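# Thread the dark-handled steel rod through brass ring barrels

## Task

Push the steel rod that has the dark handle through the little barrels of every brass ring part sitting in the steel block, far enough that its tip pokes out past the block's far end. Leave the rod resting inside those barrels, with every ring part still where it started.

## Robot and tools

Robot: two UR12e-type arms, left_arm and right_arm, each carrying a sixteen-motor, four-digit hand (index, middle, ring, thumb). right_arm has a right hand; left_arm has its mirror image. On the right hand, ring_pip cannot be commanded past +87.2 degrees for the whole session. Higher requests are clipped to that angle, and hand_goal shows the clipped value. Cameras: cam_high and cam_low, both 672x504.

Frames. Positions, orientations and velocities in results use the scene frame. Its origin is at table height, halfway between the two nominal arm bases. +z points up, +x points out over the table, and +y points toward left_arm. Pose offsets are expressed in the axes of that arm's own Hand target. Hand point axes: +z runs along the straightened fingers toward the tips, +y points out of the palm face, and +x crosses the palm. On the right hand +x points away from the thumb; on the left hand it points toward the thumb. The hand point sits just beyond the index/middle knuckles, a little outside the palm. A rigid mast near the wrist on the palm side can collide with objects.

The 48-number row. One flat list covers both arms, every value in [-1, 1], and all 48 numbers are required even when only one arm moves. Order:
- left dx, dy, dz, rx, ry, rz
- the left hand's 16 motor numbers
- left current_limit, left speed
- the same 24 numbers again for the right arm

The six pose values are an offset, not a pose. They are measured from that arm's Hand target as it stood when the action began, in that target's axes. 1.0 equals 0.6 m for dx/dy/dz and 180 degrees for rx/ry/rz. rx, ry, rz together form a single rotation vector. All rows of one action count from the same starting pose, so repeating an offset in a later action moves the arm further. All six zeros re-requests the current Hand target.

Motor order: index_abd, index_mcp, index_pip, index_dip, middle_abd, middle_mcp, middle_pip, middle_dip, ring_abd, ring_mcp, ring_pip, ring_dip, thumb_cmc, thumb_axl, thumb_mcp, thumb_ipl. Each motor number is an absolute goal angle, scaled linearly between that hinge's two stops. A 0 therefore means a position, not "hold". To leave a hand alone, send back its hand_goal, hand_current_limit and hand_speed.
- Open hand: 0, -0.75, -0.58, -0.70 for each finger's abd, mcp, pip, dip; thumb -0.71, -0.68, -0.23, -0.17.
- current_limit maps -1..+1 to 0..550 mA and starts at +0.4.
- speed maps to (speed+1)/2 of 8.5 rad/s and starts at -0.6.
- Both hand settings persist until changed.
- A finger squeezes only while its goal lies beyond the surface it touches.

Tools.

execute_actions(actions, cameras): actions is a list of actions. Each action is up to 15 rows, one row per 1/30 s step. A short action repeats its last row to fill 15 steps. Images come only with an empty actions list or when cameras are named.

move(target, speed, blend, stop_force, zero, blocking, cameras):
- target is either one 48-number row or a list of up to 15 rows. Every row's offsets are counted from the Hand targets at the move's start, not from the previous row.
- speed is in m/s, 0.002 to 3.2, default 0.25. Rotation is capped at twice that value in rad/s. Give one value, or one per target.
- blend is a corner-rounding distance in metres; 0 makes the path stop at each target.
- stop_force is in N, 4 to 120, applied to both arms. An arm's path ends once its wrist sensor feels that much resistance. It is unreliable while the hand point is rotating, and you should omit it when backing away from a contact.
- zero (default true) re-zeroes the force sensor just before the move.
- blocking=false returns after about 0.5 s while the move continues; it cannot be combined with stop_force.
- Moves run in straight lines, do not avoid obstacles, lag behind the path and may overshoot. Route around an arm's own base rather than close past it.
- The move: line reports how it ended: done, off_target, moving, held, fault. limits=paced means the pose was clipped; limits=held means a step was withheld.

wait(seconds 0 to 10): lets the scene run with commands held. stop(): brakes a running move. zoom_image(camera "cam_high" or "cam_low", region [x0,y0,x1,y1] in pixels, at most 504 per side): enlarges part of the latest image. zero_wrist_force(arm): re-zeroes that arm's sensor. read_manual(section): licence text only. finished_scene(): ends the episode permanently.

Results.
- Hand target is the last commanded pose after clipping. Orientation is clipped to within 32 degrees of the measured orientation.
- end_effector_position is in metres; end_effector_quat_wxyz is the hand orientation. Velocities are in m/s and rad/s. "Within noise" means the arm is at rest.
- Joint torques include the arm's own weight, so they are not pure contact torques.
- Wrist force and torque are in the hand's own axes, plus a line giving the peak since the last reading.
- Per-motor hand fields: hand_goal, hand_measured, hand_current_ma (positive pushes toward -1) and hand_state (moving, goal, blocked, overload).
- The hand point often settles slightly short of the target. Close that gap with a small extra offset.

Avoid:
- Fault stops. Any joint reaching its contact-torque limit (wrist joints 50.7 N m, elbow 141, shoulder joints 310) stops the arm for 10 s. So does roughly 150 N of external force on an arm.
- Targets set even slightly past a firm contact, since the arms are stiff.
- Motor overload. Drawing 495 mA or more for 5 s shuts a motor down for 10 s.
- Over-heating from long holds, outstretched poses or pushing toward unreachable poses.
- Arm-to-arm contact and one hand closing on the other, which can end the scene.
- Fast impacts, dropping or releasing moving parts, hard pushes on the block, and anything leaving the table.
- Disturbing the ring parts while threading.

The final state must hold without the robot touching anything.

Each tool is called by a JSON object that holds its "fn" and its "kwargs".

## Session

{"fn": "execute_actions", "kwargs": {"actions": []}}

Scene clock: 0.00 s.
left_arm: end_effector_position=(+0.3945, +0.5944, +0.1909) hand_goal=(+0.000, -0.754, -0.576, -0.696, +0.000, -0.754, -0.576, -0.696, +0.000, -0.754, -0.576, -0.696, -0.714, -0.678, -0.226, -0.168) hand_measured=(+0.000, -0.754, -0.576, -0.696, +0.000, -0.754, -0.576, -0.696, +0.000, -0.754, -0.576, -0.696, -0.714, -0.678, -0.226, -0.168) hand_current_ma=(+0, +0, +0, +0, +0, +0, +0, +0, +0, +0, +0, +0, +0, +0, +0, +0) hand_state=(goal, goal, goal, goal, goal, goal, goal, goal, goal, goal, goal, goal, goal, goal, goal, goal) hand_current_limit=0.40 hand_speed=-0.60 end_effector_quat_wxyz=(-0.103, -0.043, +0.919, -0.378) | right_arm: end_effector_position=(+0.1958, -0.7650, +0.3937) hand_goal=(+0.000, -0.754, -0.576, -0.696, +0.000, -0.754, -0.576, -0.696, +0.000, -0.754, -0.576, -0.696, -0.714, -0.678, -0.226, -0.168) hand_measured=(+0.000, -0.754, -0.576, -0.696, +0.000, -0.754, -0.576, -0.696, +0.000, -0.754, -0.576, -0.696, -0.714, -0.678, -0.226, -0.168) hand_current_ma=(+0, +0, +0, +0, +0, +0, +0, +0, +0, +0, +0, +0, +0, +0, +0, +0) hand_state=(goal, goal, goal, goal, goal, goal, goal, goal, goal, goal, goal, goal, goal, goal, goal, goal) hand_current_limit=0.40 hand_speed=-0.60 end_effector_quat_wxyz=(+0.367, +0.249, +0.896, +0.030)
Joint positions: left_arm=[-0.121 -1.28 1.967 0.966 2.373 1.373] | right_arm=[-2.088 -1.798 2.296 1.362 0.865 -0.079]
Joint velocities: within noise
Joint torques (N m): no reading
Wrist force (N): no reading
Wrist torque (N m): no reading
Wrist force, peak (N): no reading
Hand target: left_arm +0.3945, +0.5944, +0.1909; -0.103, -0.043, +0.919, -0.378 | right_arm +0.1958, -0.7650, +0.3937; +0.367, +0.249, +0.896, +0.030

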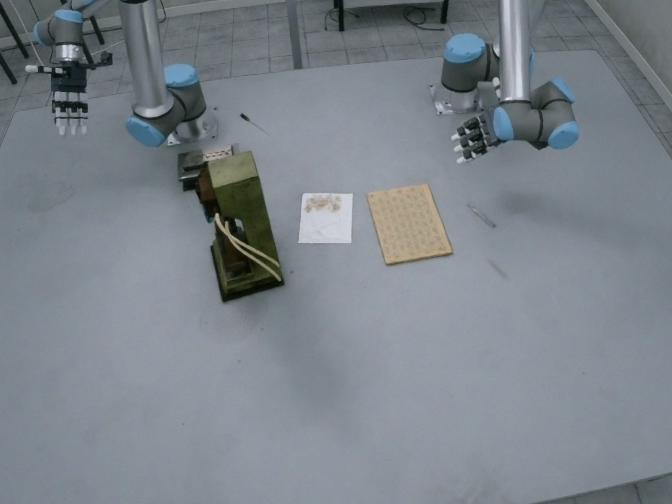

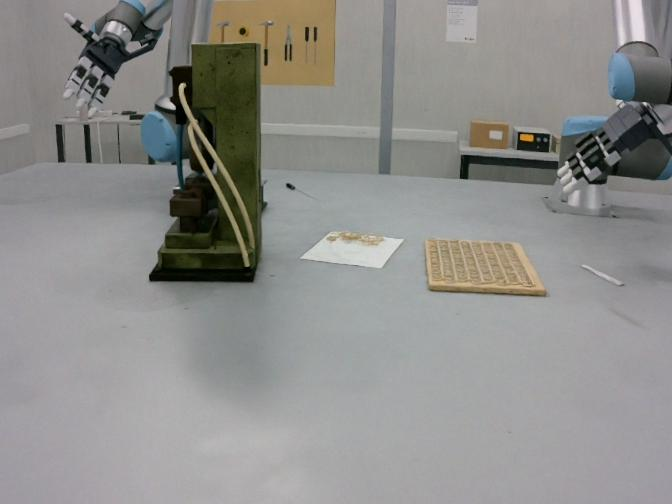

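{"fn": "zoom_image", "kwargs": {"camera": "cam_high", "region": [160, 90, 300, 195]}}

{"fn": "zoom_image", "kwargs": {"camera": "cam_low", "region": [240, 160, 340, 235]}}

{"fn": "zoom_image", "kwargs": {"camera": "cam_high", "region": [170, 140, 240, 195]}}

{"fn": "zoom_image", "kwargs": {"camera": "cam_low", "region": [300, 220, 400, 280]}}

Scaled by 3.600.

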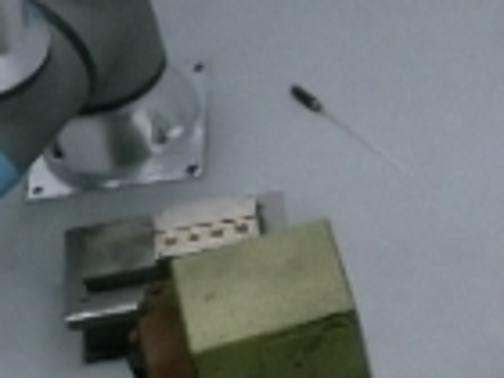

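Scaled by 5.040.

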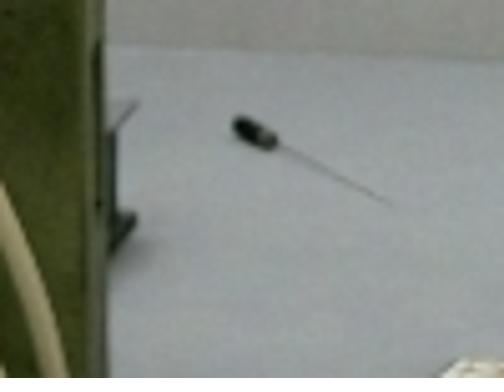

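Scaled by 7.200.

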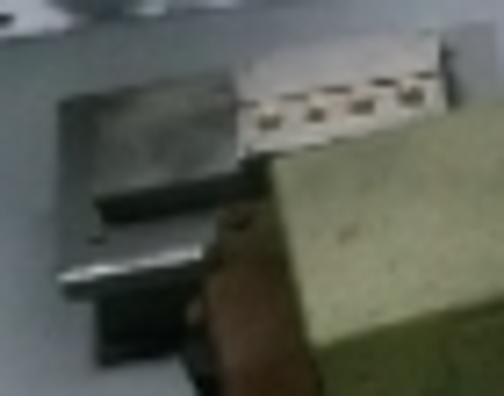

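Scaled by 5.040.

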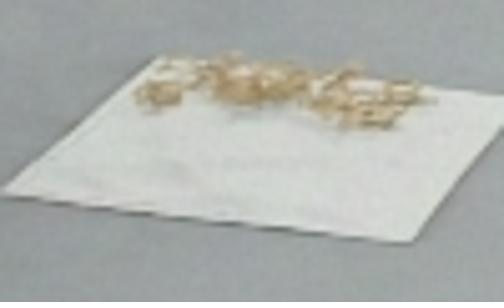

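{"fn": "zoom_image", "kwargs": {"camera": "cam_high", "region": [195, 138, 240, 172]}}

{"fn": "zoom_image", "kwargs": {"camera": "cam_low", "region": [250, 170, 290, 220]}}

{"fn": "zoom_image", "kwargs": {"camera": "cam_low", "region": [140, 40, 280, 290]}}

{"fn": "zoom_image", "kwargs": {"camera": "cam_high", "region": [170, 130, 300, 310]}}

Scaled by 11.200.

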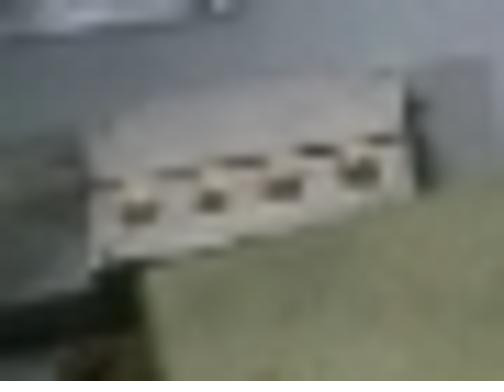

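Scaled by 10.080.

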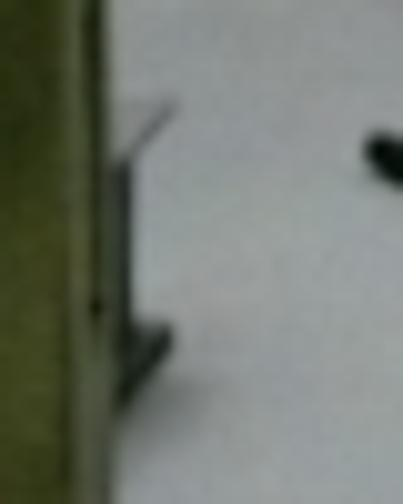

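Scaled by 2.016.

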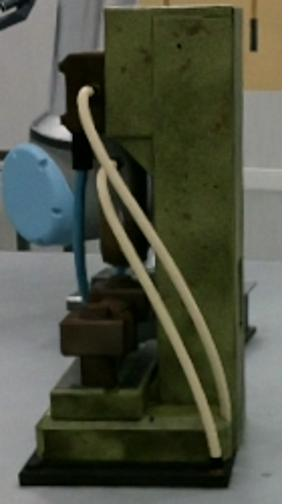

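Scaled by 2.800.

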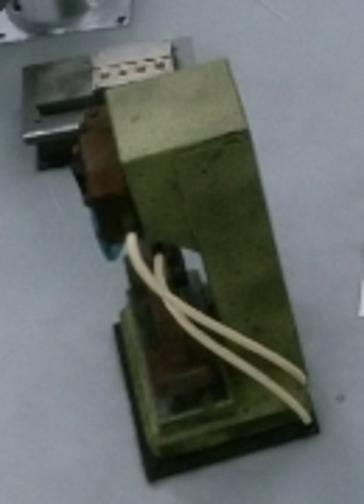

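{"fn": "zoom_image", "kwargs": {"camera": "cam_high", "region": [174, 144, 214, 194]}}

{"fn": "zoom_image", "kwargs": {"camera": "cam_high", "region": [198, 140, 244, 170]}}

{"fn": "zoom_image", "kwargs": {"camera": "cam_low", "region": [250, 172, 275, 217]}}

Scaled by 10.080.

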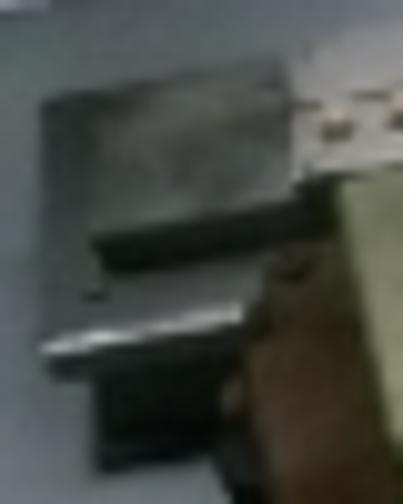

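Scaled by 10.957.

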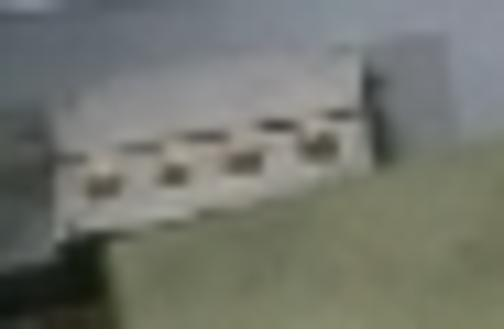

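Scaled by 11.200.

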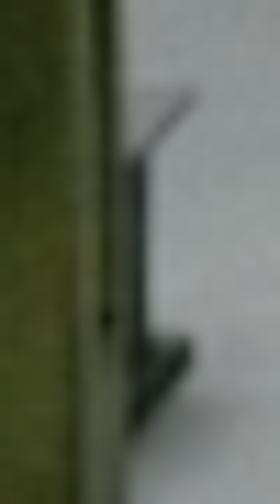

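{"fn": "move", "kwargs": {"target": [[0,0,0,0,0,0,0,-0.754,-0.576,-0.696,0,-0.754,-0.576,-0.696,0,-0.754,-0.576,-0.696,-0.714,-0.678,-0.226,-0.168,0.4,-0.6,-0.1385,-0.011,-0.0339,0.0088,-0.1108,0,0.075,-0.0685,0.2993,-0.5362,-0.075,-0.0685,0.2993,-0.5362,0,0.479,0.591,-0.116,0.653,-0.678,-0.2247,-0.1243,0.4,-0.6],[0,0,0,0,0,0,0,-0.754,-0.576,-0.696,0,-0.754,-0.576,-0.696,0,-0.754,-0.576,-0.696,-0.714,-0.678,-0.226,-0.168,0.4,-0.6,-0.2571,-0.0204,-0.1132,0.0175,-0.2215,0,0.075,-0.0685,0.2993,-0.5362,-0.075,-0.0685,0.2993,-0.5362,0,0.479,0.591,-0.116,0.653,-0.678,-0.2247,-0.1243,0.4,-0.6],[0,0,0,0,0,0,0,-0.754,-0.576,-0.696,0,-0.754,-0.576,-0.696,0,-0.754,-0.576,-0.696,-0.714,-0.678,-0.226,-0.168,0.4,-0.6,-0.3415,-0.027,-0.2285,0.0263,-0.3323,0,0.075,-0.0685,0.2993,-0.5362,-0.075,-0.0685,0.2993,-0.5362,0,0.479,0.591,-0.116,0.653,-0.678,-0.2247,-0.1243,0.4,-0.6],[0,0,0,0,0,0,0,-0.754,-0.576,-0.696,0,-0.754,-0.576,-0.696,0,-0.754,-0.576,-0.696,-0.714,-0.678,-0.226,-0.168,0.4,-0.6,-0.3816,-0.0302,-0.3657,0.0351,-0.4431,0,0.075,-0.0685,0.2993,-0.5362,-0.075,-0.0685,0.2993,-0.5362,0,0.479,0.591,-0.116,0.653,-0.678,-0.2247,-0.1243,0.4,-0.6],[0,0,0,0,0,0,0,-0.754,-0.576,-0.696,0,-0.754,-0.576,-0.696,0,-0.754,-0.576,-0.696,-0.714,-0.678,-0.226,-0.168,0.4,-0.6,-0.3724,-0.0295,-0.5084,0.0438,-0.5538,0,0.075,-0.0685,0.2993,-0.5362,-0.075,-0.0685,0.2993,-0.5362,0,0.479,0.591,-0.116,0.653,-0.678,-0.2247,-0.1243,0.4,-0.6],[0,0,0,0,0,0,0,-0.754,-0.576,-0.696,0,-0.754,-0.576,-0.696,0,-0.754,-0.576,-0.696,-0.714,-0.678,-0.226,-0.168,0.4,-0.6,-0.3495,-0.0277,-0.5764,0.0482,-0.6092,0,0.075,-0.0685,0.2993,-0.5362,-0.075,-0.0685,0.2993,-0.5362,0,0.479,0.591,-0.116,0.653,-0.678,-0.2247,-0.1243,0.4,-0.6]], "blend": 0.01, "speed": 0.25, "cameras": ["cam_high"]}}

Scene clock: 739.13 s.
left_arm: end_effector_position=(+0.3945, +0.5944, +0.1909) hand_goal=(+0.000, -0.754, -0.576, -0.696, +0.000, -0.754, -0.576, -0.696, +0.000, -0.754, -0.576, -0.696, -0.714, -0.678, -0.226, -0.168) hand_measured=(+0.000, -0.750, -0.576, -0.696, +0.000, -0.750, -0.576, -0.696, +0.000, -0.750, -0.576, -0.696, -0.710, -0.678, -0.226, -0.168) hand_current_ma=(+0, +20, -2, +0, +0, +20, -2, +0, +0, +19, -2, +0, +17, +3, +3, +1) hand_state=(goal, goal, goal, goal, goal, goal, goal, goal, goal, goal, goal, goal, goal, goal, goal, goal) hand_current_limit=0.40 hand_speed=-0.60 end_effector_quat_wxyz=(-0.103, -0.043, +0.919, -0.378) | right_arm: end_effector_position=(+0.0839, -0.8329, +0.7767) hand_goal=(+0.074, -0.068, +0.300, -0.536, -0.076, -0.068, +0.300, -0.536, +0.000, +0.478, +0.590, -0.116, +0.652, -0.678, -0.224, -0.124) hand_measured=(+0.074, -0.066, +0.300, -0.538, -0.070, -0.066, +0.300, -0.538, +0.000, +0.482, +0.588, -0.118, +0.660, -0.678, -0.226, -0.126) hand_current_ma=(+0, +1, +0, -1, +3, +1, +0, -1, +0, +3, -1, -1, +6, +0, -1, -1) hand_state=(goal, goal, goal, goal, goal, goal, goal, goal, goal, goal, goal, goal, goal, goal, goal, goal) hand_current_limit=0.40 hand_speed=-0.60 end_effector_quat_wxyz=(+0.926, +0.191, +0.217, -0.244)
Joint positions: left_arm=[-0.121 -1.28 1.967 0.966 2.373 1.373] | right_arm=[-2.088 -1.798 2.296 1.363 -1.054 -0.079]
Joint torques (N m): left_arm=[-0.05 -51.86 -28.16 4.23 1.91 -0.02] | right_arm=[-10.31 -29.08 -38.24 5.74 -2.96 3.94]
Wrist force (N): left_arm=[-0.1 -0.1 -0.1] | right_arm=[0.8 1.0 1.7]
Wrist torque (N m): left_arm=[-0.01 0.01 0.00] | right_arm=[-0.10 -0.86 -0.04]
Wrist force, peak (N): left_arm=[0.3 0.3 -0.4] | right_arm=[1.1 1.2 2.0]
Hand target: left_arm +0.3945, +0.5944, +0.1909; -0.103, -0.043, +0.919, -0.378 | right_arm +0.0838, -0.8329, +0.7768; +0.926, +0.191, +0.217, -0.244
Off the commanded pose: left_arm 0.000 m, 0 deg | right_arm 0.000 m, 0 deg.
move: done
Images, in order (width x height): cam_high 672x504.

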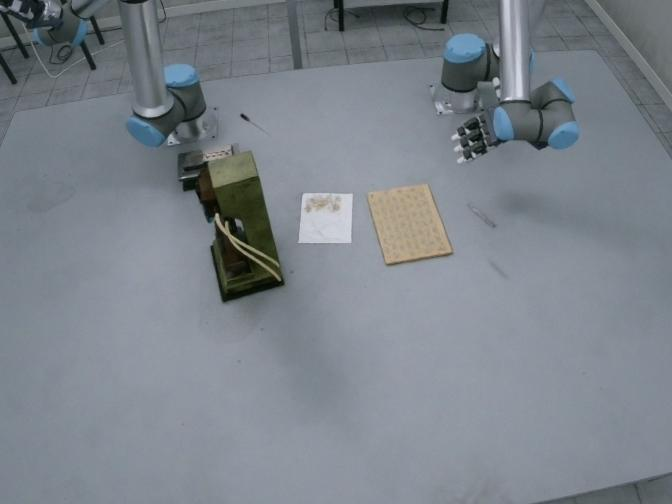

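{"fn": "move", "kwargs": {"target": [[0,0,0,0,0,0,0,-0.754,-0.576,-0.696,0,-0.754,-0.576,-0.696,0,-0.754,-0.576,-0.696,-0.714,-0.678,-0.226,-0.168,0.4,-0.6,0.1112,0.146,0.0227,-0.055,0.0275,0.0925,0.075,-0.0685,0.2993,-0.5362,-0.075,-0.0685,0.2993,-0.5362,0,0.479,0.591,-0.116,0.653,-0.678,-0.2247,-0.1243,0.4,-0.6],[0,0,0,0,0,0,0,-0.754,-0.576,-0.696,0,-0.754,-0.576,-0.696,0,-0.754,-0.576,-0.696,-0.714,-0.678,-0.226,-0.168,0.4,-0.6,0.1878,0.3269,0.0145,-0.11,0.0551,0.1851,0.075,-0.0685,0.2993,-0.5362,-0.075,-0.0685,0.2993,-0.5362,0,0.479,0.591,-0.116,0.653,-0.678,-0.2247,-0.1243,0.4,-0.6],[0,0,0,0,0,0,0,-0.754,-0.576,-0.696,0,-0.754,-0.576,-0.696,0,-0.754,-0.576,-0.696,-0.714,-0.678,-0.226,-0.168,0.4,-0.6,0.217,0.5295,-0.0285,-0.165,0.0826,0.2776,0.075,-0.0685,0.2993,-0.5362,-0.075,-0.0685,0.2993,-0.5362,0,0.479,0.591,-0.116,0.653,-0.678,-0.2247,-0.1243,0.4,-0.6],[0,0,0,0,0,0,0,-0.754,-0.576,-0.696,0,-0.754,-0.576,-0.696,0,-0.754,-0.576,-0.696,-0.714,-0.678,-0.226,-0.168,0.4,-0.6,0.1887,0.735,-0.1063,-0.22,0.1101,0.3701,0.075,-0.0685,0.2993,-0.5362,-0.075,-0.0685,0.2993,-0.5362,0,0.479,0.591,-0.116,0.653,-0.678,-0.2247,-0.1243,0.4,-0.6]], "blend": 0.03, "speed": 0.4}}

{"fn": "move", "kwargs": {"target": [[0,0,0,0,0,0,0,-0.754,-0.576,-0.696,0,-0.754,-0.576,-0.696,0,-0.754,-0.576,-0.696,-0.714,-0.678,-0.226,-0.168,0.4,-0.6,0.1638,0.1601,0.0498,-0.055,0.0275,0.0925,0.075,-0.0685,0.2993,-0.5362,-0.075,-0.0685,0.2993,-0.5362,0,0.479,0.591,-0.116,0.653,-0.678,-0.2247,-0.1243,0.4,-0.6],[0,0,0,0,0,0,0,-0.754,-0.576,-0.696,0,-0.754,-0.576,-0.696,0,-0.754,-0.576,-0.696,-0.714,-0.678,-0.226,-0.168,0.4,-0.6,0.2886,0.3739,0.0604,-0.11,0.0551,0.1851,0.075,-0.0685,0.2993,-0.5362,-0.075,-0.0685,0.2993,-0.5362,0,0.479,0.591,-0.116,0.653,-0.678,-0.2247,-0.1243,0.4,-0.6],[0,0,0,0,0,0,0,-0.754,-0.576,-0.696,0,-0.754,-0.576,-0.696,0,-0.754,-0.576,-0.696,-0.714,-0.678,-0.226,-0.168,0.4,-0.6,0.3543,0.6191,0.0266,-0.1639,0.082,0.2757,0.075,-0.0685,0.2993,-0.5362,-0.075,-0.0685,0.2993,-0.5362,0,0.479,0.591,-0.116,0.653,-0.678,-0.2247,-0.1243,0.4,-0.6]], "blend": 0.03, "speed": 0.4, "cameras": ["cam_high", "cam_low"]}}

Scene clock: 784.83 s.
left_arm: end_effector_position=(+0.3945, +0.5944, +0.1909) hand_goal=(+0.000, -0.754, -0.576, -0.696, +0.000, -0.754, -0.576, -0.696, +0.000, -0.754, -0.576, -0.696, -0.714, -0.678, -0.226, -0.168) hand_measured=(+0.000, -0.750, -0.576, -0.696, +0.000, -0.750, -0.576, -0.696, +0.000, -0.750, -0.576, -0.696, -0.710, -0.678, -0.226, -0.168) hand_current_ma=(+0, +20, -2, +0, +0, +20, -2, +0, +0, +19, -2, +0, +17, +3, +3, +1) hand_state=(goal, goal, goal, goal, goal, goal, goal, goal, goal, goal, goal, goal, goal, goal, goal, goal) hand_current_limit=0.40 hand_speed=-0.60 end_effector_quat_wxyz=(-0.103, -0.043, +0.919, -0.378) | right_arm: end_effector_position=(+0.3889, -0.4891, +0.7767) hand_goal=(+0.074, -0.068, +0.300, -0.536, -0.076, -0.068, +0.300, -0.536, +0.000, +0.478, +0.590, -0.116, +0.652, -0.678, -0.224, -0.124) hand_measured=(+0.074, -0.066, +0.300, -0.538, -0.072, -0.066, +0.300, -0.538, +0.000, +0.482, +0.588, -0.118, +0.660, -0.678, -0.226, -0.126) hand_current_ma=(+0, +1, +0, -1, +3, +1, +0, -1, +0, +3, -1, -1, +6, +0, -1, -1) hand_state=(goal, goal, goal, goal, goal, goal, goal, goal, goal, goal, goal, goal, goal, goal, goal, goal) hand_current_limit=0.40 hand_speed=-0.60 end_effector_quat_wxyz=(+0.866, +0.006, +0.289, +0.408)
Joint positions: left_arm=[-0.121 -1.28 1.967 0.966 2.373 1.373] | right_arm=[-0.693 -1.611 2.138 1.331 -1.053 -0.078]
Joint torques (N m): left_arm=[-0.69 -49.92 -29.6 4.38 2.02 -0.01] | right_arm=[11.68 -17.69 -38.04 5.84 -3.23 -3.07]
Wrist force (N): left_arm=[0.2 0.1 -0.1] | right_arm=[1.3 1.4 1.6]
Wrist torque (N m): left_arm=[0.02 -0.03 0.01] | right_arm=[-0.03 -0.92 0.33]
Wrist force, peak (N): left_arm=[0.5 0.1 0.1] | right_arm=[2.2 1.8 2.1]
Hand target: left_arm +0.3945, +0.5944, +0.1909; -0.103, -0.043, +0.919, -0.378 | right_arm +0.3889, -0.4890, +0.7767; +0.866, +0.006, +0.289, +0.408
Off the commanded pose: left_arm 0.000 m, 0 deg | right_arm 0.000 m, 0 deg.
move: done

Scene clock: 787.00 s.
left_arm: end_effector_position=(+0.3945, +0.5944, +0.1909) hand_goal=(+0.000, -0.754, -0.576, -0.696, +0.000, -0.754, -0.576, -0.696, +0.000, -0.754, -0.576, -0.696, -0.714, -0.678, -0.226, -0.168) hand_measured=(+0.000, -0.750, -0.576, -0.696, +0.000, -0.750, -0.576, -0.696, +0.000, -0.750, -0.576, -0.696, -0.710, -0.678, -0.226, -0.168) hand_current_ma=(+0, +20, -2, +0, +0, +20, -2, +0, +0, +19, -2, +0, +17, +3, +3, +1) hand_state=(goal, goal, goal, goal, goal, goal, goal, goal, goal, goal, goal, goal, goal, goal, goal, goal) hand_current_limit=0.40 hand_speed=-0.60 end_effector_quat_wxyz=(-0.103, -0.043, +0.919, -0.378) | right_arm: end_effector_position=(+0.2422, -0.0867, +0.7762) hand_goal=(+0.074, -0.068, +0.300, -0.536, -0.076, -0.068, +0.300, -0.536, +0.000, +0.478, +0.590, -0.116, +0.652, -0.678, -0.224, -0.124) hand_measured=(+0.074, -0.066, +0.300, -0.538, -0.072, -0.066, +0.300, -0.538, +0.000, +0.482, +0.588, -0.118, +0.660, -0.678, -0.226, -0.126) hand_current_ma=(+0, +1, +0, -1, +3, +1, +0, -1, +0, +4, -1, -1, +6, +0, -1, -1) hand_state=(goal, goal, goal, goal, goal, goal, goal, goal, goal, goal, goal, goal, goal, goal, goal, goal) hand_current_limit=0.40 hand_speed=-0.60 end_effector_quat_wxyz=(+0.549, -0.138, +0.254, +0.784)
Joint positions: left_arm=[-0.121 -1.28 1.967 0.966 2.373 1.373] | right_arm=[0.347 -1.484 2.009 1.335 -1.052 -0.078]
Joint torques (N m): left_arm=[1.88 -48.85 -29.5 4.22 0.88 0] | right_arm=[11.55 -32.69 -37.79 5.89 -3.09 -3.17]
Wrist force (N): left_arm=[0.1 0.0 0.1] | right_arm=[1.0 1.3 1.7]
Wrist torque (N m): left_arm=[-0.01 -0.02 0.01] | right_arm=[-0.06 -0.88 0.29]
Wrist force, peak (N): left_arm=[0.5 -0.3 -0.3] | right_arm=[2.8 2.0 2.4]
Hand target: left_arm +0.3945, +0.5944, +0.1909; -0.103, -0.043, +0.919, -0.378 | right_arm +0.2421, -0.0866, +0.7762; +0.549, -0.138, +0.254, +0.784
Off the commanded pose: left_arm 0.000 m, 0 deg | right_arm 0.000 m, 0 deg.
move: done

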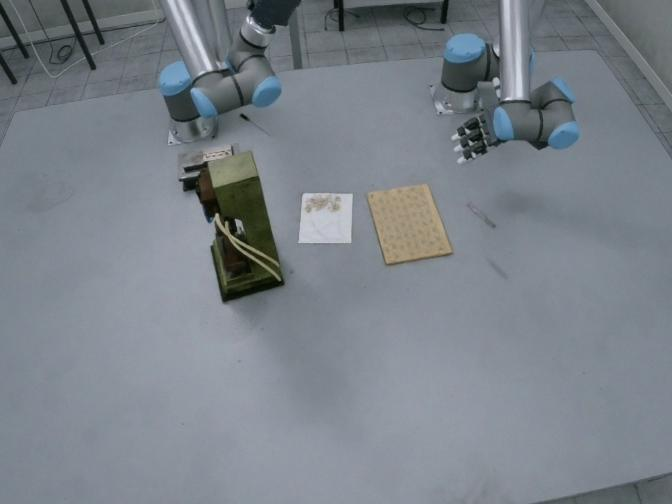

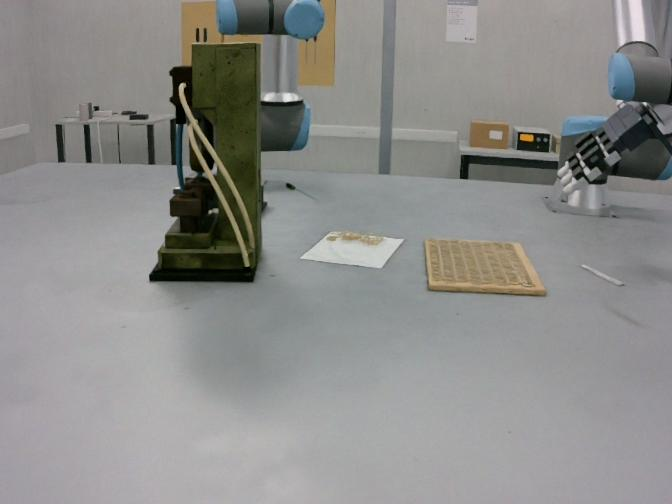

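{"fn": "move", "kwargs": {"target": [[0,0,0,0,0,0,0,-0.754,-0.576,-0.696,0,-0.754,-0.576,-0.696,0,-0.754,-0.576,-0.696,-0.714,-0.678,-0.226,-0.168,0.4,-0.6,0.0818,0.1552,-0.2095,-0.1553,-0.0212,-0.0686,0.075,-0.0685,0.2993,-0.5362,-0.075,-0.0685,0.2993,-0.5362,0,0.479,0.591,-0.116,0.653,-0.678,-0.2247,-0.1243,0.4,-0.6],[0,0,0,0,0,0,0,-0.754,-0.576,-0.696,0,-0.754,-0.576,-0.696,0,-0.754,-0.576,-0.696,-0.714,-0.678,-0.226,-0.168,0.4,-0.6,0.1973,0.1723,-0.4603,-0.3136,-0.0317,-0.1319,0.075,-0.0685,0.2993,-0.5362,-0.075,-0.0685,0.2993,-0.5362,0,0.479,0.591,-0.116,0.653,-0.678,-0.2247,-0.1243,0.4,-0.6],[0,0,0,0,0,0,0,-0.754,-0.576,-0.696,0,-0.754,-0.576,-0.696,0,-0.754,-0.576,-0.696,-0.714,-0.678,-0.226,-0.168,0.4,-0.6,0.3078,0.0422,-0.6835,-0.4745,-0.0299,-0.1935,0.075,-0.0685,0.2993,-0.5362,-0.075,-0.0685,0.2993,-0.5362,0,0.479,0.591,-0.116,0.653,-0.678,-0.2247,-0.1243,0.4,-0.6],[0,0,0,0,0,0,0,-0.754,-0.576,-0.696,0,-0.754,-0.576,-0.696,0,-0.754,-0.576,-0.696,-0.714,-0.678,-0.226,-0.168,0.4,-0.6,0.3738,-0.2002,-0.8132,-0.6346,-0.0118,-0.256,0.075,-0.0685,0.2993,-0.5362,-0.075,-0.0685,0.2993,-0.5362,0,0.479,0.591,-0.116,0.653,-0.678,-0.2247,-0.1243,0.4,-0.6]], "blend": 0.03, "speed": 0.35, "cameras": ["cam_high", "cam_low"]}}

Scene clock: 843.30 s.
left_arm: end_effector_position=(+0.3945, +0.5944, +0.1909) hand_goal=(+0.000, -0.754, -0.576, -0.696, +0.000, -0.754, -0.576, -0.696, +0.000, -0.754, -0.576, -0.696, -0.714, -0.678, -0.226, -0.168) hand_measured=(+0.000, -0.750, -0.576, -0.696, +0.000, -0.750, -0.576, -0.696, +0.000, -0.750, -0.576, -0.696, -0.710, -0.678, -0.226, -0.168) hand_current_ma=(+0, +20, -2, +0, +0, +20, -2, +0, +0, +19, -2, +0, +17, +3, +3, +1) hand_state=(goal, goal, goal, goal, goal, goal, goal, goal, goal, goal, goal, goal, goal, goal, goal, goal) hand_current_limit=0.40 hand_speed=-0.60 end_effector_quat_wxyz=(-0.103, -0.043, +0.919, -0.378) | right_arm: end_effector_position=(+0.2429, -0.1460, +0.2292) hand_goal=(+0.074, -0.068, +0.300, -0.536, -0.076, -0.068, +0.300, -0.536, +0.000, +0.478, +0.590, -0.116, +0.652, -0.678, -0.224, -0.124) hand_measured=(+0.074, -0.062, +0.300, -0.538, -0.072, -0.062, +0.300, -0.538, +0.000, +0.476, +0.588, -0.118, +0.654, -0.678, -0.224, -0.126) hand_current_ma=(+0, +5, +0, -1, +1, +4, +0, -1, +0, -1, -1, -1, +1, +0, +0, -1) hand_state=(goal, goal, goal, goal, goal, goal, goal, goal, goal, goal, goal, goal, goal, goal, goal, goal) hand_current_limit=0.40 hand_speed=-0.60 end_effector_quat_wxyz=(-0.410, +0.585, +0.572, -0.402)
Joint positions: left_arm=[-0.121 -1.28 1.967 0.966 2.373 1.373] | right_arm=[0.347 -1.484 2.009 -0.895 -1.222 0.133]
Joint torques (N m): left_arm=[0.35 -50.01 -28.56 4.25 1.76 -0.3] | right_arm=[11.65 -35.1 -27.5 -2.42 -1.86 3.69]
Wrist force (N): left_arm=[0.2 -0.1 -0.1] | right_arm=[0.5 0.3 0.6]
Wrist torque (N m): left_arm=[0.01 -0.02 0.02] | right_arm=[0.11 -0.28 -0.51]
Wrist force, peak (N): left_arm=[0.5 0.1 -0.1] | right_arm=[0.6 1.2 2.4]
Hand target: left_arm +0.3945, +0.5944, +0.1909; -0.103, -0.043, +0.919, -0.378 | right_arm +0.2430, -0.1460, +0.2291; -0.410, +0.585, +0.572, -0.402
Off the commanded pose: left_arm 0.000 m, 0 deg | right_arm 0.000 m, 0 deg.
move: done

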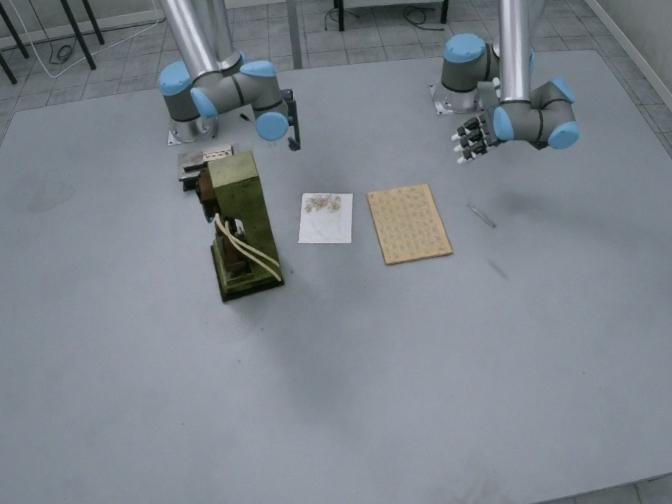

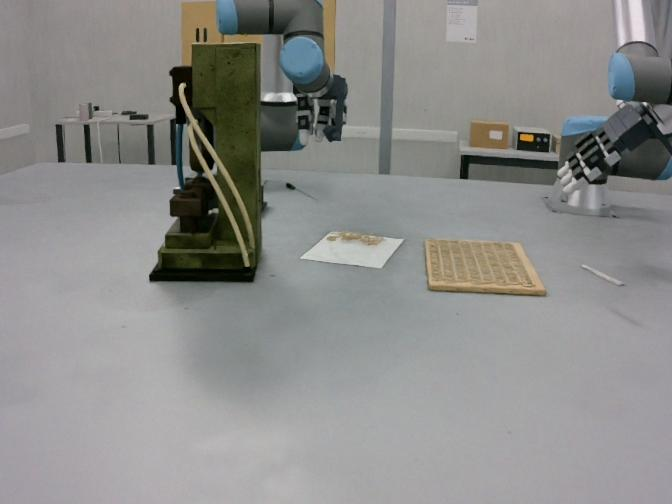

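{"fn": "zoom_image", "kwargs": {"camera": "cam_low", "region": [270, 30, 360, 150]}}

{"fn": "zoom_image", "kwargs": {"camera": "cam_high", "region": [225, 50, 315, 160]}}

{"fn": "zoom_image", "kwargs": {"camera": "cam_high", "region": [170, 130, 250, 195]}}

Scaled by 4.200.

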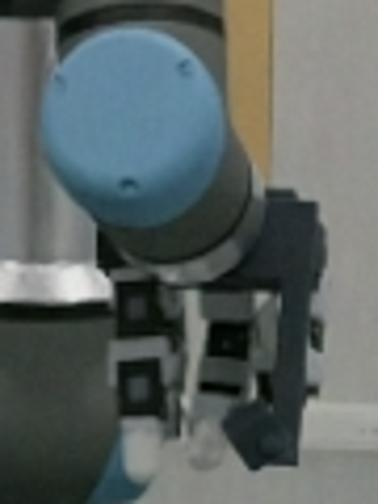

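Scaled by 4.582.

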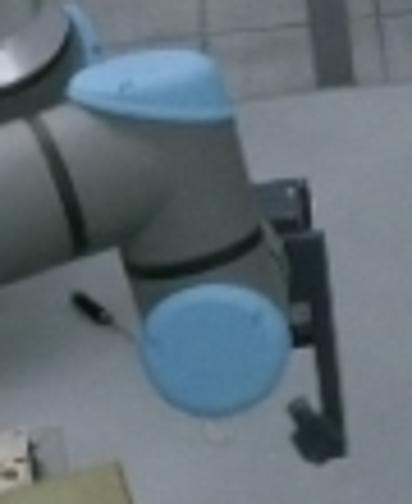

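Scaled by 6.300.

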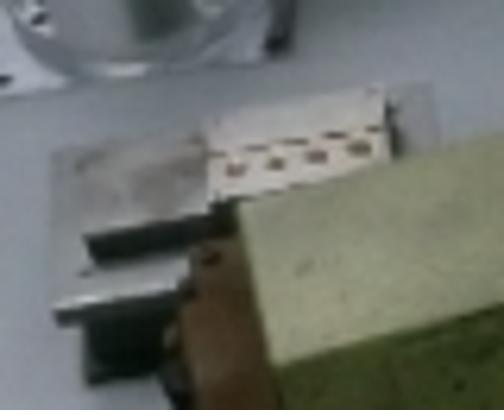

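{"fn": "zoom_image", "kwargs": {"camera": "cam_high", "region": [230, 105, 260, 130]}}

{"fn": "zoom_image", "kwargs": {"camera": "cam_low", "region": [278, 176, 326, 210]}}

Scaled by 16.800.

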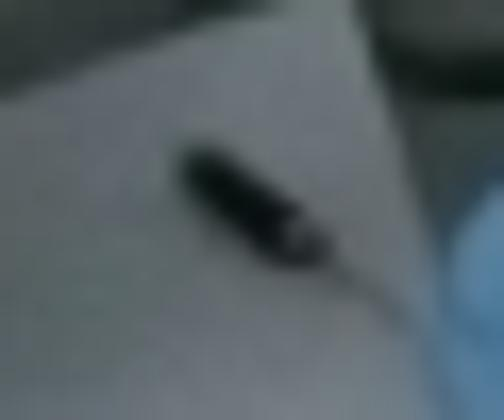

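Scaled by 10.500.

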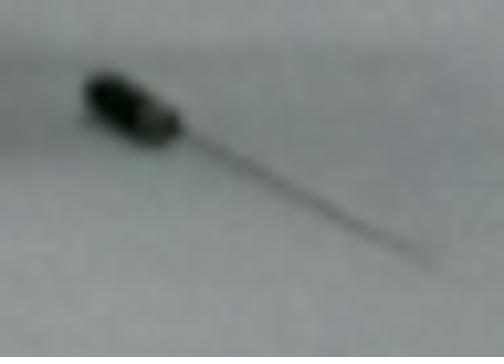

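{"fn": "move", "kwargs": {"target": [0,0,0,0,0,0,0,-0.754,-0.576,-0.696,0,-0.754,-0.576,-0.696,0,-0.754,-0.576,-0.696,-0.714,-0.678,-0.226,-0.168,0.4,-0.6,-0.3203,-0.1038,0.4313,-0.0007,-0.6815,-0.2472,0.075,-0.0685,0.2993,-0.5362,-0.075,-0.0685,0.2993,-0.5362,0,0.479,0.591,-0.116,0.653,-0.678,-0.2247,-0.1243,0.4,-0.6], "speed": 0.3, "cameras": ["cam_high", "cam_low"]}}

Scene clock: 927.03 s.
left_arm: end_effector_position=(+0.3945, +0.5944, +0.1909) hand_goal=(+0.000, -0.754, -0.576, -0.696, +0.000, -0.754, -0.576, -0.696, +0.000, -0.754, -0.576, -0.696, -0.714, -0.678, -0.226, -0.168) hand_measured=(+0.000, -0.750, -0.576, -0.696, +0.000, -0.750, -0.576, -0.696, +0.000, -0.750, -0.576, -0.696, -0.710, -0.678, -0.226, -0.168) hand_current_ma=(+0, +20, -2, +0, +0, +20, -2, +0, +0, +19, -2, +0, +17, +3, +3, +1) hand_state=(goal, goal, goal, goal, goal, goal, goal, goal, goal, goal, goal, goal, goal, goal, goal, goal) hand_current_limit=0.40 hand_speed=-0.60 end_effector_quat_wxyz=(-0.103, -0.043, +0.919, -0.378) | right_arm: end_effector_position=(-0.0255, -0.3326, +0.1999) hand_goal=(+0.074, -0.068, +0.300, -0.536, -0.076, -0.068, +0.300, -0.536, +0.000, +0.478, +0.590, -0.116, +0.652, -0.678, -0.224, -0.124) hand_measured=(+0.074, -0.062, +0.300, -0.538, -0.072, -0.062, +0.300, -0.538, +0.000, +0.476, +0.588, -0.118, +0.654, -0.678, -0.224, -0.126) hand_current_ma=(+0, +5, +0, -1, +1, +4, +0, -1, +0, -1, -1, -1, +1, +0, +0, -1) hand_state=(goal, goal, goal, goal, goal, goal, goal, goal, goal, goal, goal, goal, goal, goal, goal, goal) hand_current_limit=0.40 hand_speed=-0.60 end_effector_quat_wxyz=(+0.193, -0.275, +0.771, -0.541)
Joint positions: left_arm=[-0.121 -1.28 1.967 0.966 2.373 1.373] | right_arm=[1.389 -2.073 2.524 -0.96 -2.366 -0.379]
Joint torques (N m): left_arm=[0.12 -49.99 -27.69 3.86 0.9 -0.06] | right_arm=[11.19 -13.49 -29.45 1.61 -2.69 -3.23]
Wrist force (N): left_arm=[0.1 0.0 -0.3] | right_arm=[0.5 0.2 0.1]
Wrist torque (N m): left_arm=[0.02 -0.02 0.01] | right_arm=[0.14 -0.27 -0.19]
Wrist force, peak (N): left_arm=[0.4 0.3 -0.2] | right_arm=[1.1 0.0 0.5]
Hand target: left_arm +0.3945, +0.5944, +0.1909; -0.103, -0.043, +0.919, -0.378 | right_arm -0.0256, -0.3326, +0.1999; +0.193, -0.275, +0.771, -0.540
Off the commanded pose: left_arm 0.000 m, 0 deg | right_arm 0.000 m, 0 deg.
move: done

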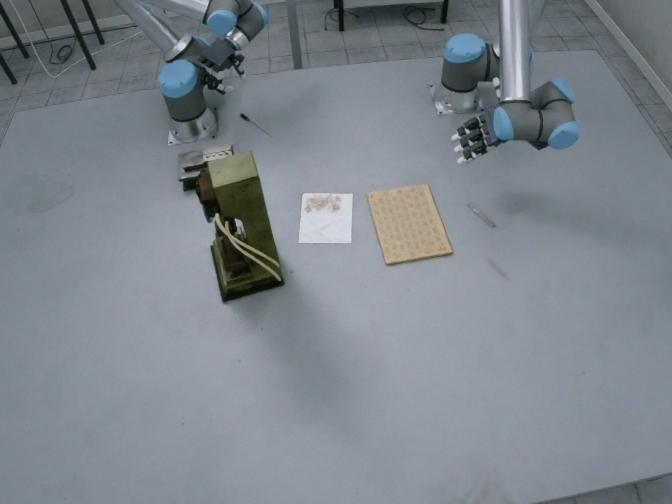

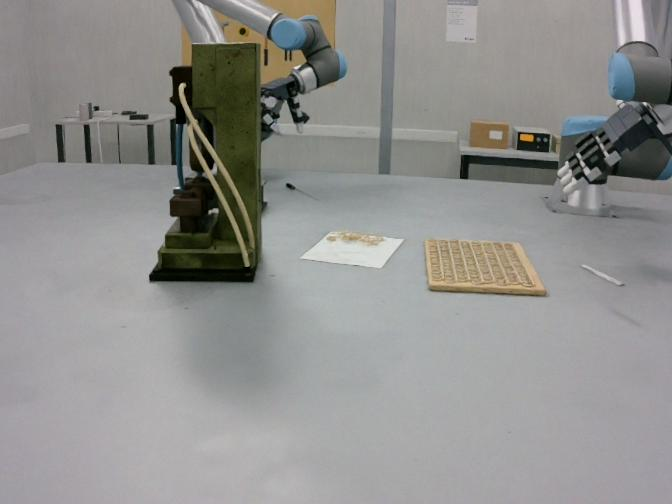

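{"fn": "zoom_image", "kwargs": {"camera": "cam_high", "region": [195, 60, 275, 140]}}

{"fn": "zoom_image", "kwargs": {"camera": "cam_low", "region": [255, 70, 325, 205]}}

Scaled by 6.300.

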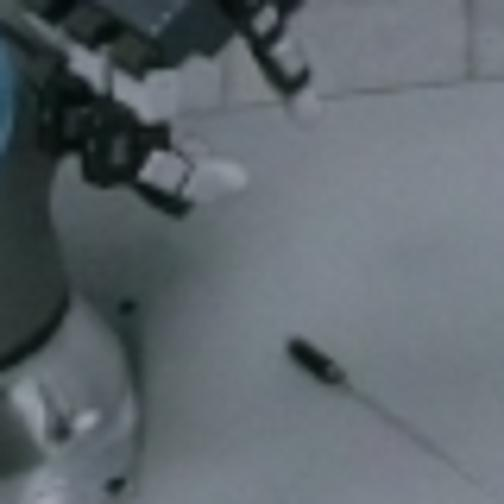

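Scaled by 3.733.

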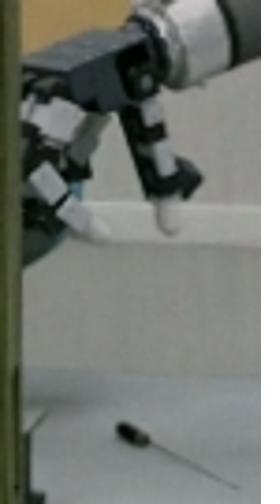

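{"fn": "move", "kwargs": {"target": [0,0,0,0,0,0,0,-0.754,-0.576,-0.696,0,-0.754,-0.576,-0.696,0,-0.754,-0.576,-0.696,-0.714,-0.678,-0.226,-0.168,0.4,-0.6,-0.0262,0.1558,0.0593,0,0,0,0.075,-0.0685,0.2993,-0.5362,-0.075,-0.0685,0.2993,-0.5362,0,0.479,0.591,-0.116,0.653,-0.678,-0.2247,-0.1243,0.4,-0.6], "speed": 0.1, "cameras": ["cam_high", "cam_low"]}}

{"fn": "zoom_image", "kwargs": {"camera": "cam_high", "region": [205, 75, 265, 135]}}

{"fn": "zoom_image", "kwargs": {"camera": "cam_low", "region": [255, 100, 325, 210]}}

Scene clock: 969.73 s.
left_arm: end_effector_position=(+0.3945, +0.5944, +0.1909) hand_goal=(+0.000, -0.754, -0.576, -0.696, +0.000, -0.754, -0.576, -0.696, +0.000, -0.754, -0.576, -0.696, -0.714, -0.678, -0.226, -0.168) hand_measured=(+0.000, -0.750, -0.576, -0.696, +0.000, -0.750, -0.576, -0.696, +0.000, -0.750, -0.576, -0.696, -0.710, -0.678, -0.226, -0.168) hand_current_ma=(+0, +20, -2, +0, +0, +20, -2, +0, +0, +19, -2, +0, +17, +3, +3, +1) hand_state=(goal, goal, goal, goal, goal, goal, goal, goal, goal, goal, goal, goal, goal, goal, goal, goal) hand_current_limit=0.40 hand_speed=-0.60 end_effector_quat_wxyz=(-0.103, -0.043, +0.919, -0.378) | right_arm: end_effector_position=(-0.0124, -0.3238, +0.0999) hand_goal=(+0.074, -0.068, +0.300, -0.536, -0.076, -0.068, +0.300, -0.536, +0.000, +0.478, +0.590, -0.116, +0.652, -0.678, -0.224, -0.124) hand_measured=(+0.074, -0.062, +0.300, -0.538, -0.072, -0.062, +0.300, -0.538, +0.000, +0.476, +0.588, -0.118, +0.654, -0.678, -0.224, -0.126) hand_current_ma=(+0, +5, +0, -1, +1, +4, +0, -1, +0, -1, -1, -1, +1, +0, +0, -1) hand_state=(goal, goal, goal, goal, goal, goal, goal, goal, goal, goal, goal, goal, goal, goal, goal, goal) hand_current_limit=0.40 hand_speed=-0.60 end_effector_quat_wxyz=(+0.193, -0.275, +0.771, -0.540)
Joint positions: left_arm=[-0.121 -1.28 1.967 0.966 2.373 1.373] | right_arm=[1.35 -1.888 2.652 -1.294 -2.401 -0.408]
Joint torques (N m): left_arm=[-0.18 -49.56 -29.2 4.52 1.34 0.28] | right_arm=[-9.83 7.25 -22.77 -4.27 -2.84 -3.1]
Wrist force (N): left_arm=[0.0 -0.2 0.2] | right_arm=[0.1 -0.2 -0.1]
Wrist torque (N m): left_arm=[-0.04 0.01 0.01] | right_arm=[0.09 -0.22 -0.25]
Wrist force, peak (N): left_arm=[0.5 -0.1 0.1] | right_arm=[0.6 -1.0 0.2]
Hand target: left_arm +0.3945, +0.5944, +0.1909; -0.103, -0.043, +0.919, -0.378 | right_arm -0.0124, -0.3238, +0.0999; +0.193, -0.275, +0.771, -0.540
Off the commanded pose: left_arm 0.000 m, 0 deg | right_arm 0.000 m, 0 deg.
move: done

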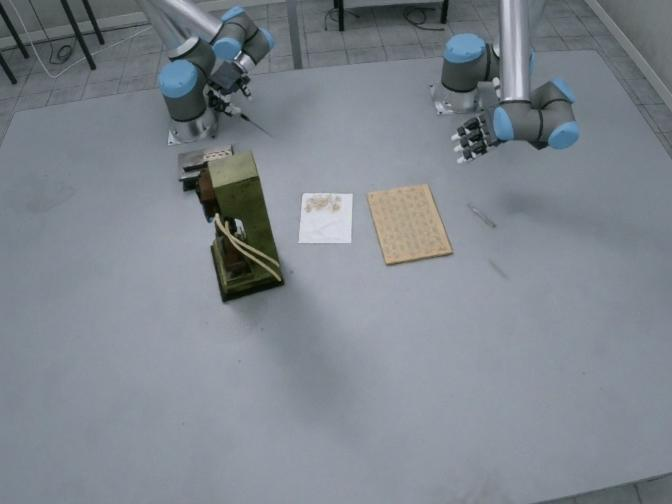

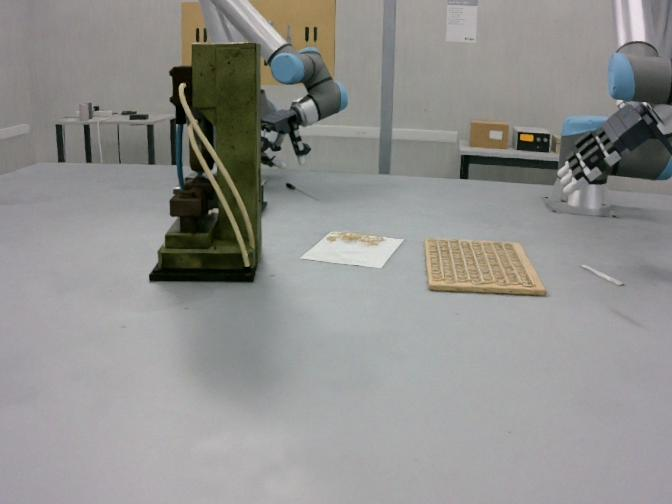

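Scaled by 8.400.

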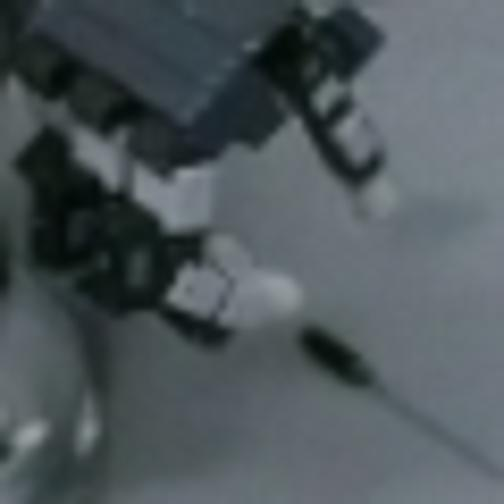

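Scaled by 4.582.

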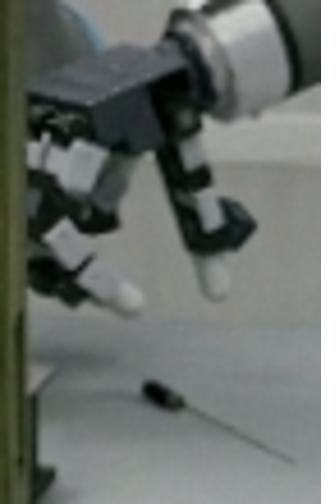

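{"fn": "move", "kwargs": {"target": [0,0,0,0,0,0,0,-0.754,-0.576,-0.696,0,-0.754,-0.576,-0.696,0,-0.754,-0.576,-0.696,-0.714,-0.678,-0.226,-0.168,0.4,-0.6,-0.002,0.0683,0.0316,0,0,0,0.075,-0.0685,0.2993,-0.5362,-0.075,-0.0685,0.2993,-0.5362,0,0.479,0.591,-0.116,0.653,-0.678,-0.2247,-0.1243,0.4,-0.6], "speed": 0.08, "stop_force": 8, "cameras": ["cam_high", "cam_low"]}}

{"fn": "zoom_image", "kwargs": {"camera": "cam_high", "region": [215, 85, 275, 145]}}

{"fn": "zoom_image", "kwargs": {"camera": "cam_low", "region": [262, 130, 332, 210]}}

Scene clock: 1010.87 s.
left_arm: end_effector_position=(+0.3945, +0.5944, +0.1909) hand_goal=(+0.000, -0.754, -0.576, -0.696, +0.000, -0.754, -0.576, -0.696, +0.000, -0.754, -0.576, -0.696, -0.714, -0.678, -0.226, -0.168) hand_measured=(+0.000, -0.750, -0.576, -0.696, +0.000, -0.750, -0.576, -0.696, +0.000, -0.750, -0.576, -0.696, -0.710, -0.678, -0.226, -0.168) hand_current_ma=(+0, +20, -2, +0, +0, +20, -2, +0, +0, +19, -2, +0, +17, +3, +3, +1) hand_state=(goal, goal, goal, goal, goal, goal, goal, goal, goal, goal, goal, goal, goal, goal, goal, goal) hand_current_limit=0.40 hand_speed=-0.60 end_effector_quat_wxyz=(-0.103, -0.043, +0.919, -0.378) | right_arm: end_effector_position=(-0.0090, -0.3260, +0.0549) hand_goal=(+0.074, -0.068, +0.300, -0.536, -0.076, -0.068, +0.300, -0.536, +0.000, +0.478, +0.590, -0.116, +0.652, -0.678, -0.224, -0.124) hand_measured=(+0.074, -0.062, +0.300, -0.538, -0.072, -0.062, +0.300, -0.538, +0.000, +0.476, +0.588, -0.118, +0.654, -0.678, -0.224, -0.126) hand_current_ma=(+0, +5, +0, -1, +1, +4, +0, -1, +0, -1, -1, -1, +1, +0, +0, -1) hand_state=(goal, goal, goal, goal, goal, goal, goal, goal, goal, goal, goal, goal, goal, goal, goal, goal) hand_current_limit=0.40 hand_speed=-0.60 end_effector_quat_wxyz=(+0.193, -0.275, +0.771, -0.540)
Joint positions: left_arm=[-0.121 -1.28 1.967 0.966 2.373 1.373] | right_arm=[1.336 -1.774 2.706 -1.47 -2.412 -0.418]
Joint torques (N m): left_arm=[0.36 -50.7 -28.42 4.03 1.37 -0.57] | right_arm=[-9.53 2.49 -18.06 -3.76 -2.79 -3.26]
Wrist force (N): left_arm=[0.1 -0.1 0.0] | right_arm=[0.3 -0.2 0.1]
Wrist torque (N m): left_arm=[-0.01 -0.02 0.01] | right_arm=[0.05 -0.24 -0.21]
Wrist force, peak (N): left_arm=[0.3 -0.3 -0.4] | right_arm=[0.2 -0.8 0.5]
Hand target: left_arm +0.3945, +0.5944, +0.1909; -0.103, -0.043, +0.919, -0.378 | right_arm -0.0090, -0.3260, +0.0549; +0.193, -0.275, +0.771, -0.540
Off the commanded pose: left_arm 0.000 m, 0 deg | right_arm 0.000 m, 0 deg.
move: done

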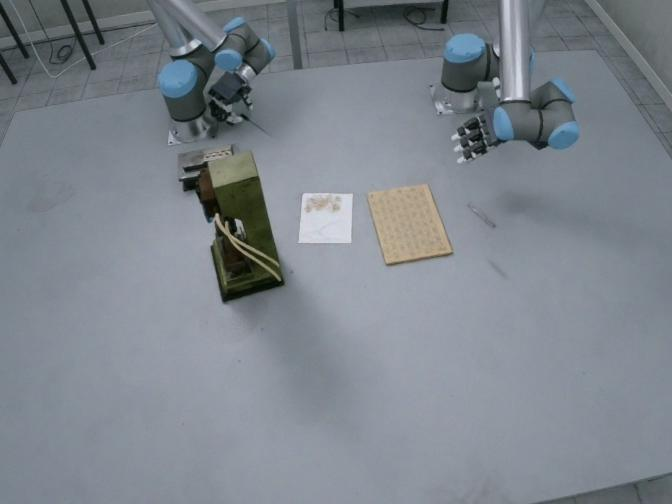

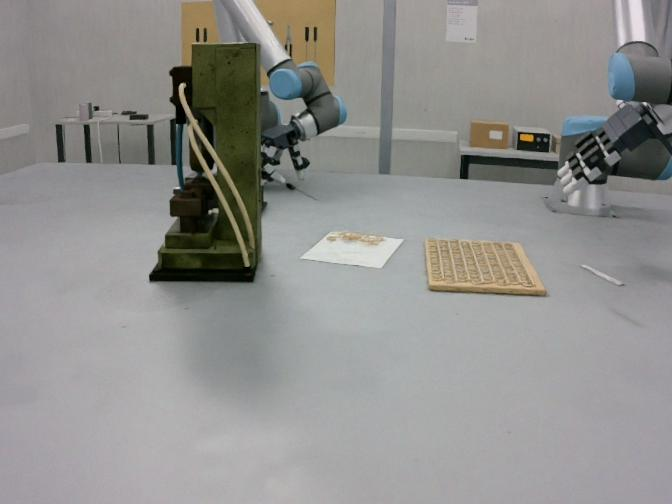

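Scaled by 8.400.

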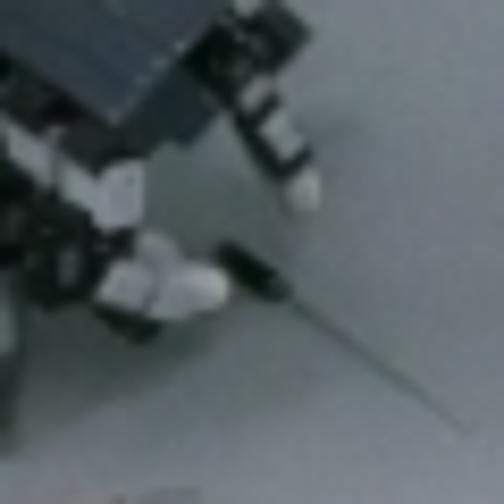

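Scaled by 6.300.

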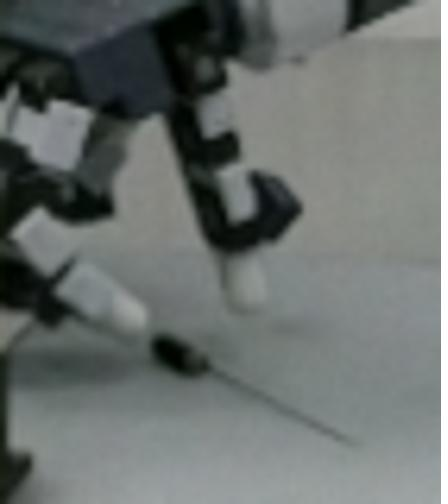

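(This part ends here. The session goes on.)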